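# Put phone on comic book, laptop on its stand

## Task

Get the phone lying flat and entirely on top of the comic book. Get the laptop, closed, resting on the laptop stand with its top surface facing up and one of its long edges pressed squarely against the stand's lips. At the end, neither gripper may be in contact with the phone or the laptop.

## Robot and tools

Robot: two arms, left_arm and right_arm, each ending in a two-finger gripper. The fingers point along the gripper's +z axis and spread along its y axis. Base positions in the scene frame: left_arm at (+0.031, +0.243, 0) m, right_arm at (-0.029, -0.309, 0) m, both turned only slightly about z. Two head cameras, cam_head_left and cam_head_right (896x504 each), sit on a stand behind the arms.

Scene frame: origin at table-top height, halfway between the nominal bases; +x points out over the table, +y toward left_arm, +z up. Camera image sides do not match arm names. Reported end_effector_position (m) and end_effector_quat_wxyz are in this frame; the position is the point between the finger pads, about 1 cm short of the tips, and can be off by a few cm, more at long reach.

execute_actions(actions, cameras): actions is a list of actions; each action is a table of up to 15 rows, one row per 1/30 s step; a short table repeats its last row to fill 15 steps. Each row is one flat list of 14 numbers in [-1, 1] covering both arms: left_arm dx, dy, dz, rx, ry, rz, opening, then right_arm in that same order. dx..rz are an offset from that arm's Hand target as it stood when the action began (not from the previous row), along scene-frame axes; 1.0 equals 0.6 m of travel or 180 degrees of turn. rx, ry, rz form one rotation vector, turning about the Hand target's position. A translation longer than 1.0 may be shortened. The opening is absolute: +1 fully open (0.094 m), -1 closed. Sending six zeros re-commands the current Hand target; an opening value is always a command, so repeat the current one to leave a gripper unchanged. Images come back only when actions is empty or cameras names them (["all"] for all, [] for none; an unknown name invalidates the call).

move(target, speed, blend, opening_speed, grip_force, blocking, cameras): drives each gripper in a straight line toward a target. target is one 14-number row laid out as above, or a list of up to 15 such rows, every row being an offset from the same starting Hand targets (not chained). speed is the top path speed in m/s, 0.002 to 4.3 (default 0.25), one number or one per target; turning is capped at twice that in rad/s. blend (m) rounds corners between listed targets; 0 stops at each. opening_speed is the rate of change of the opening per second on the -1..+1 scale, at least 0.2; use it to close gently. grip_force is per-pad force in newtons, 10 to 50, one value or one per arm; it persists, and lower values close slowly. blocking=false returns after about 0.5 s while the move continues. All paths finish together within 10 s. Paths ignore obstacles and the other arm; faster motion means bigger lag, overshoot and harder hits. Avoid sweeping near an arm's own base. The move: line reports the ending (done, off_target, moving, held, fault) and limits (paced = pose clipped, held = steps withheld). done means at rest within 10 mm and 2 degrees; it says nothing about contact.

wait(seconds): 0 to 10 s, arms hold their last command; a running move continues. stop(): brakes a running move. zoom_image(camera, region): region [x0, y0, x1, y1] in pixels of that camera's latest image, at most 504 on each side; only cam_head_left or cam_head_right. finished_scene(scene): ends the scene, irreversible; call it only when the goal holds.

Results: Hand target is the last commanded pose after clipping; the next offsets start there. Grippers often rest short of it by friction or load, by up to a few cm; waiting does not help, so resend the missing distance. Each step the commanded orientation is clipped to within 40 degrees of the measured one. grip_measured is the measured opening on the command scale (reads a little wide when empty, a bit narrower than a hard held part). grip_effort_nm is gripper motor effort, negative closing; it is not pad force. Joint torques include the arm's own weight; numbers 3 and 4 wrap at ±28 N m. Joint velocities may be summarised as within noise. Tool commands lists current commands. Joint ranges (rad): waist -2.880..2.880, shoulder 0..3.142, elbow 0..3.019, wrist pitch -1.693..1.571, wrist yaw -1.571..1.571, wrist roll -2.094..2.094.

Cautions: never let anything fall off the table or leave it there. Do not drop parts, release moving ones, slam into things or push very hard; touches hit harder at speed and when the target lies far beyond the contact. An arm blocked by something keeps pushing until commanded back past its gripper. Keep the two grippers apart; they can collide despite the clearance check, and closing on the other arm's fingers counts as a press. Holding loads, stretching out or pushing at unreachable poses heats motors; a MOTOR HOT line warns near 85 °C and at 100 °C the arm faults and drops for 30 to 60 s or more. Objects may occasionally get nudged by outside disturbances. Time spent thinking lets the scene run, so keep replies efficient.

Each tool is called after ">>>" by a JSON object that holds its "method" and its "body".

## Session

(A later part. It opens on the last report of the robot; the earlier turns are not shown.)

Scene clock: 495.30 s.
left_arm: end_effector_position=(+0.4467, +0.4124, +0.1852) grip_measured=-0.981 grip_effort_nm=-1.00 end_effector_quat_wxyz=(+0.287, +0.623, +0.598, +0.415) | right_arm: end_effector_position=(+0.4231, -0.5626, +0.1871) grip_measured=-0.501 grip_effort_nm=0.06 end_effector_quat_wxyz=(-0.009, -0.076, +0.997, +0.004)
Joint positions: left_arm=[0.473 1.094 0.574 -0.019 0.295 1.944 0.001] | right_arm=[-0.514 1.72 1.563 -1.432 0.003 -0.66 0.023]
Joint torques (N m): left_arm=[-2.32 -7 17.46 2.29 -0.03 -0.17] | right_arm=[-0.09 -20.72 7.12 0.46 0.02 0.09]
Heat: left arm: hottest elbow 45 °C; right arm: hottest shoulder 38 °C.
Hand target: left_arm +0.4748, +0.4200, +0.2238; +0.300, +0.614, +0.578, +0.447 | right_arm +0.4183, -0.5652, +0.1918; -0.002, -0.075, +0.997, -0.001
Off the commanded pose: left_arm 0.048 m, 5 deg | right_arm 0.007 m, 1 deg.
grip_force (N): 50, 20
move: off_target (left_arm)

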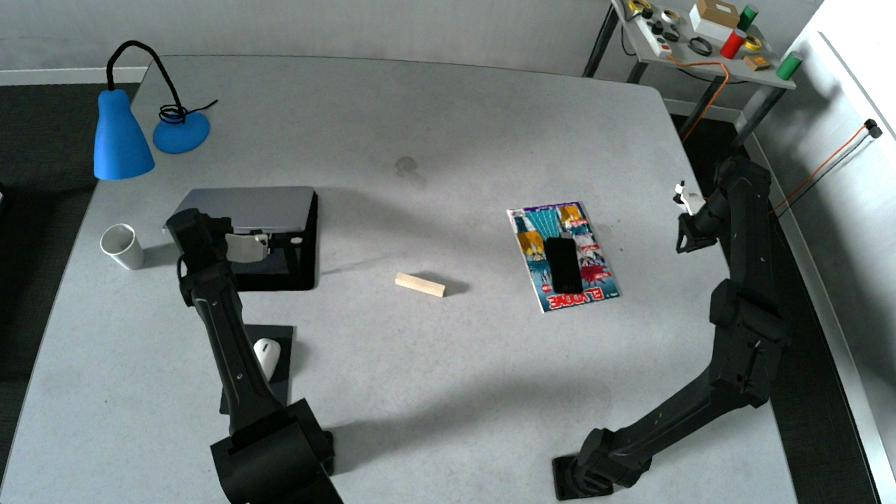

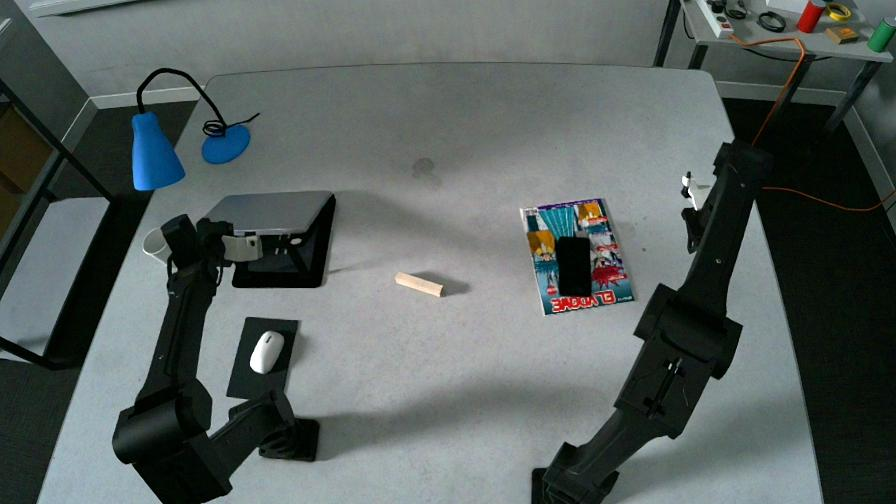

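>>> {"method": "move", "body": {"target": [[-0.1,0,0.0,0,0,0,-1,0,0,0,0,0,0,-0.5],[-0.1,0,-0.045,0,0,0,-1,0,0,0,0,0,0,-0.5],[0.02,0,-0.045,0,0,0,-1,0,0,0,0,0,0,-0.5]], "speed": [0.1,0.1,0.05], "cameras": ["all"]}}

>>> {"method": "zoom_image", "body": {"camera": "cam_head_left", "region": [150, 170, 330, 300]}}

>>> {"method": "zoom_image", "body": {"camera": "cam_head_right", "region": [170, 170, 350, 300]}}

Scene clock: 503.20 s.
left_arm: end_effector_position=(+0.4579, +0.4125, +0.1611) grip_measured=-0.981 grip_effort_nm=-1.00 end_effector_quat_wxyz=(+0.287, +0.623, +0.597, +0.416) | right_arm: end_effector_position=(+0.4231, -0.5626, +0.1871) grip_measured=-0.501 grip_effort_nm=0.06 end_effector_quat_wxyz=(-0.009, -0.076, +0.997, +0.004)
Joint positions: left_arm=[0.455 1.176 0.555 0.087 0.28 1.936 0.001] | right_arm=[-0.514 1.72 1.563 -1.432 0.003 -0.66 0.023]
Joint torques (N m): left_arm=[-2.2 -8.06 16.49 2.36 -0.03 -0.17] | right_arm=[-0.09 -20.89 7.12 0.44 0.02 0.09]
Heat: left arm: hottest elbow 44 °C; right arm: hottest shoulder 38 °C.
Hand target: left_arm +0.4867, +0.4199, +0.1967; +0.300, +0.614, +0.578, +0.447 | right_arm +0.4183, -0.5652, +0.1918; -0.002, -0.075, +0.997, -0.001
Off the commanded pose: left_arm 0.046 m, 5 deg | right_arm 0.007 m, 1 deg.
grip_force (N): 50, 20
move: off_target (left_arm)

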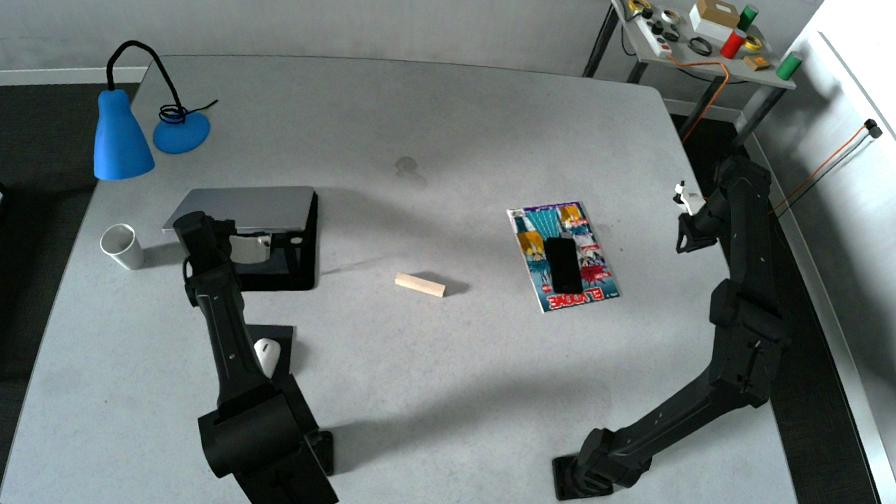

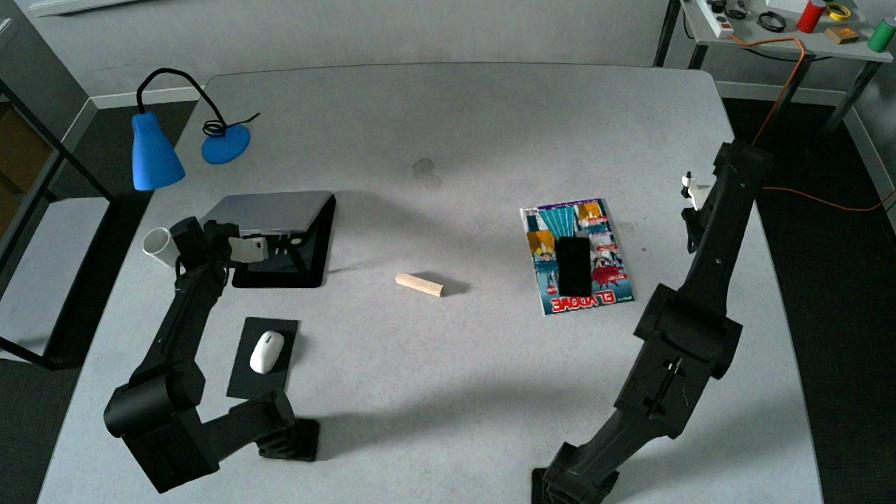

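Scaled by 2.800.

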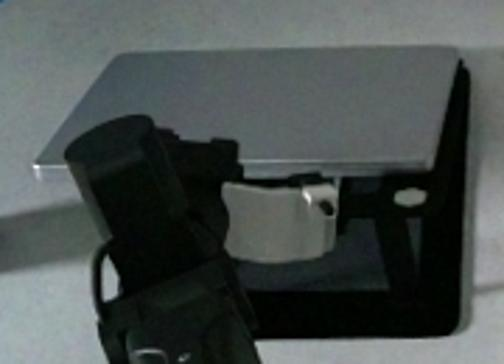

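Scaled by 2.800.

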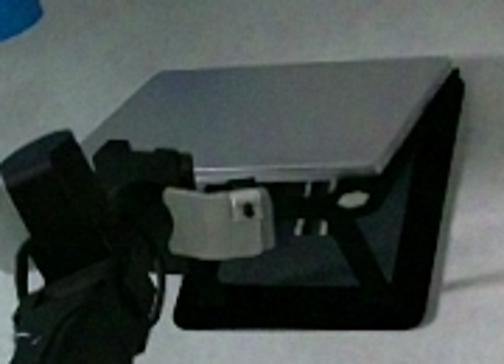

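>>> {"method": "move", "body": {"target": [[0.045,0,-0.01,0,0,0,-1,0,0,0,0,0,0,-0.5]], "speed": 0.04}}

>>> {"method": "move", "body": {"target": [[-0.15,0,0.0,0,0,0,-1,0,0,0,0,0,0,-0.5],[-0.35,0,0.06,0,0,0,-1,0,0,0,0,0,0,-0.5]], "speed": 0.12, "blend": [0.03,0], "cameras": ["all"]}}

>>> {"method": "zoom_image", "body": {"camera": "cam_head_left", "region": [150, 160, 330, 300]}}

>>> {"method": "zoom_image", "body": {"camera": "cam_head_right", "region": [170, 160, 350, 300]}}

Scene clock: 509.50 s.
left_arm: end_effector_position=(+0.4762, +0.4106, +0.1592) grip_measured=-0.981 grip_effort_nm=-1.00 end_effector_quat_wxyz=(+0.289, +0.624, +0.595, +0.415) | right_arm: end_effector_position=(+0.4231, -0.5626, +0.1871) grip_measured=-0.501 grip_effort_nm=0.06 end_effector_quat_wxyz=(-0.009, -0.076, +0.997, +0.004)
Joint positions: left_arm=[0.428 1.229 0.588 0.111 0.265 1.923 0.001] | right_arm=[-0.514 1.72 1.563 -1.432 0.003 -0.66 0.023]
Joint torques (N m): left_arm=[-3.6 -6.53 17.36 3.02 -0.6 -0.13] | right_arm=[-0.09 -20.72 7.16 0.49 0.01 0.09]
Heat: left arm: hottest elbow 44 °C; right arm: hottest shoulder 38 °C.
Hand target: left_arm +0.5138, +0.4198, +0.1907; +0.300, +0.614, +0.577, +0.447 | right_arm +0.4183, -0.5652, +0.1918; -0.002, -0.075, +0.997, -0.001
Off the commanded pose: left_arm 0.050 m, 4 deg | right_arm 0.007 m, 1 deg.
grip_force (N): 50, 20
move: off_target (left_arm)

Scene clock: 512.00 s.
left_arm: end_effector_position=(+0.3094, +0.4186, +0.2309) grip_measured=-0.981 grip_effort_nm=-1.00 end_effector_quat_wxyz=(+0.310, +0.590, +0.589, +0.456) | right_arm: end_effector_position=(+0.4231, -0.5626, +0.1871) grip_measured=-0.501 grip_effort_nm=0.06 end_effector_quat_wxyz=(-0.009, -0.076, +0.997, +0.004)
Joint positions: left_arm=[0.851 0.605 0.429 -0.328 0.628 2.073 0.001] | right_arm=[-0.514 1.72 1.563 -1.432 0.003 -0.66 0.023]
Joint torques (N m): left_arm=[-0.15 -3.31 10.71 1.26 0.26 0.06] | right_arm=[-0.09 -20.84 7.12 0.47 0.02 0.09]
Heat: left arm: hottest elbow 44 °C; right arm: hottest shoulder 38 °C.
Hand target: left_arm +0.3038, +0.4198, +0.2267; +0.300, +0.614, +0.577, +0.447 | right_arm +0.4183, -0.5652, +0.1918; -0.002, -0.075, +0.997, -0.001
Off the commanded pose: left_arm 0.007 m, 3 deg | right_arm 0.007 m, 1 deg.
joint sent to its limit (left arm) — joint 6 (wrist roll), upper limit. The joint targets are off in orientation, not in position.
grip_force (N): 50, 20
move: off_target (left_arm)

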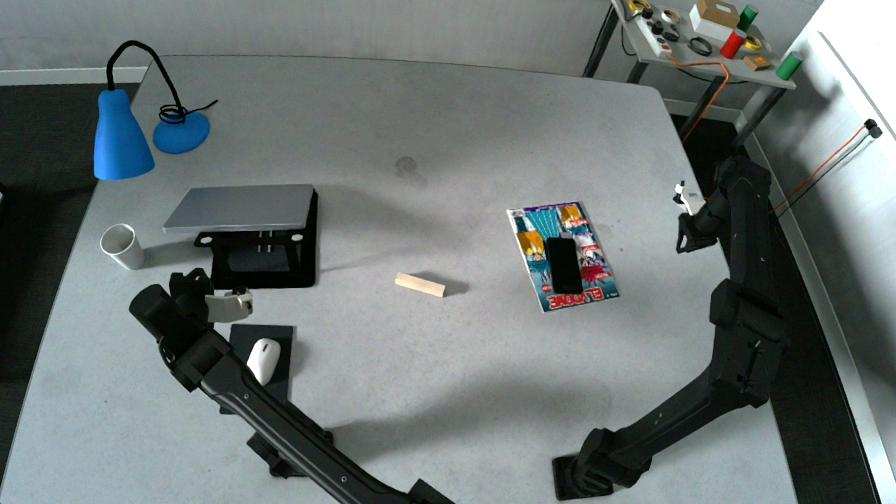

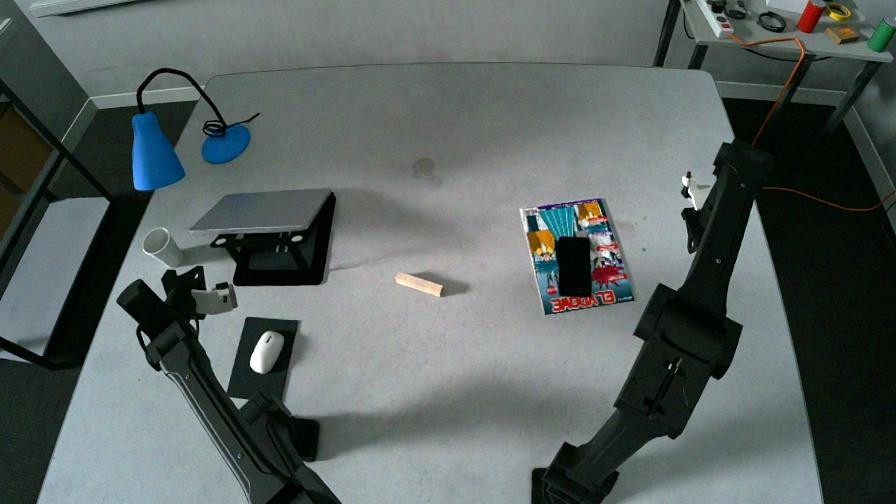

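Scaled by 2.800.

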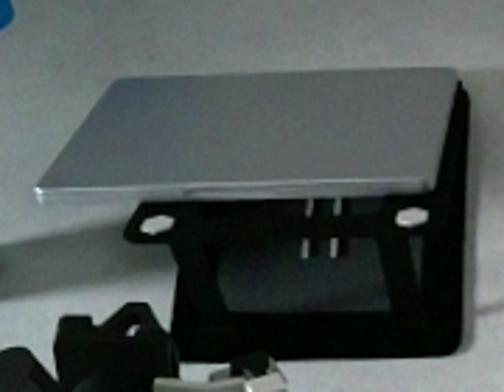

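Scaled by 2.800.

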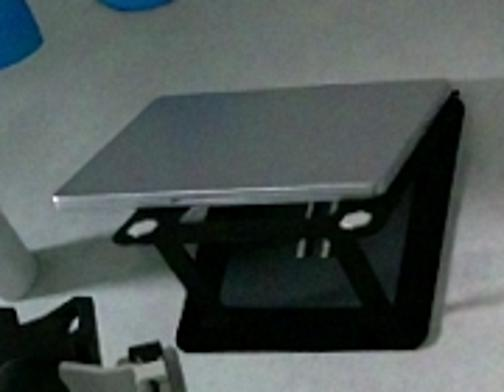

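>>> {"method": "finished_scene", "body": {"scene": 1}}

The scene is finished: the task was done.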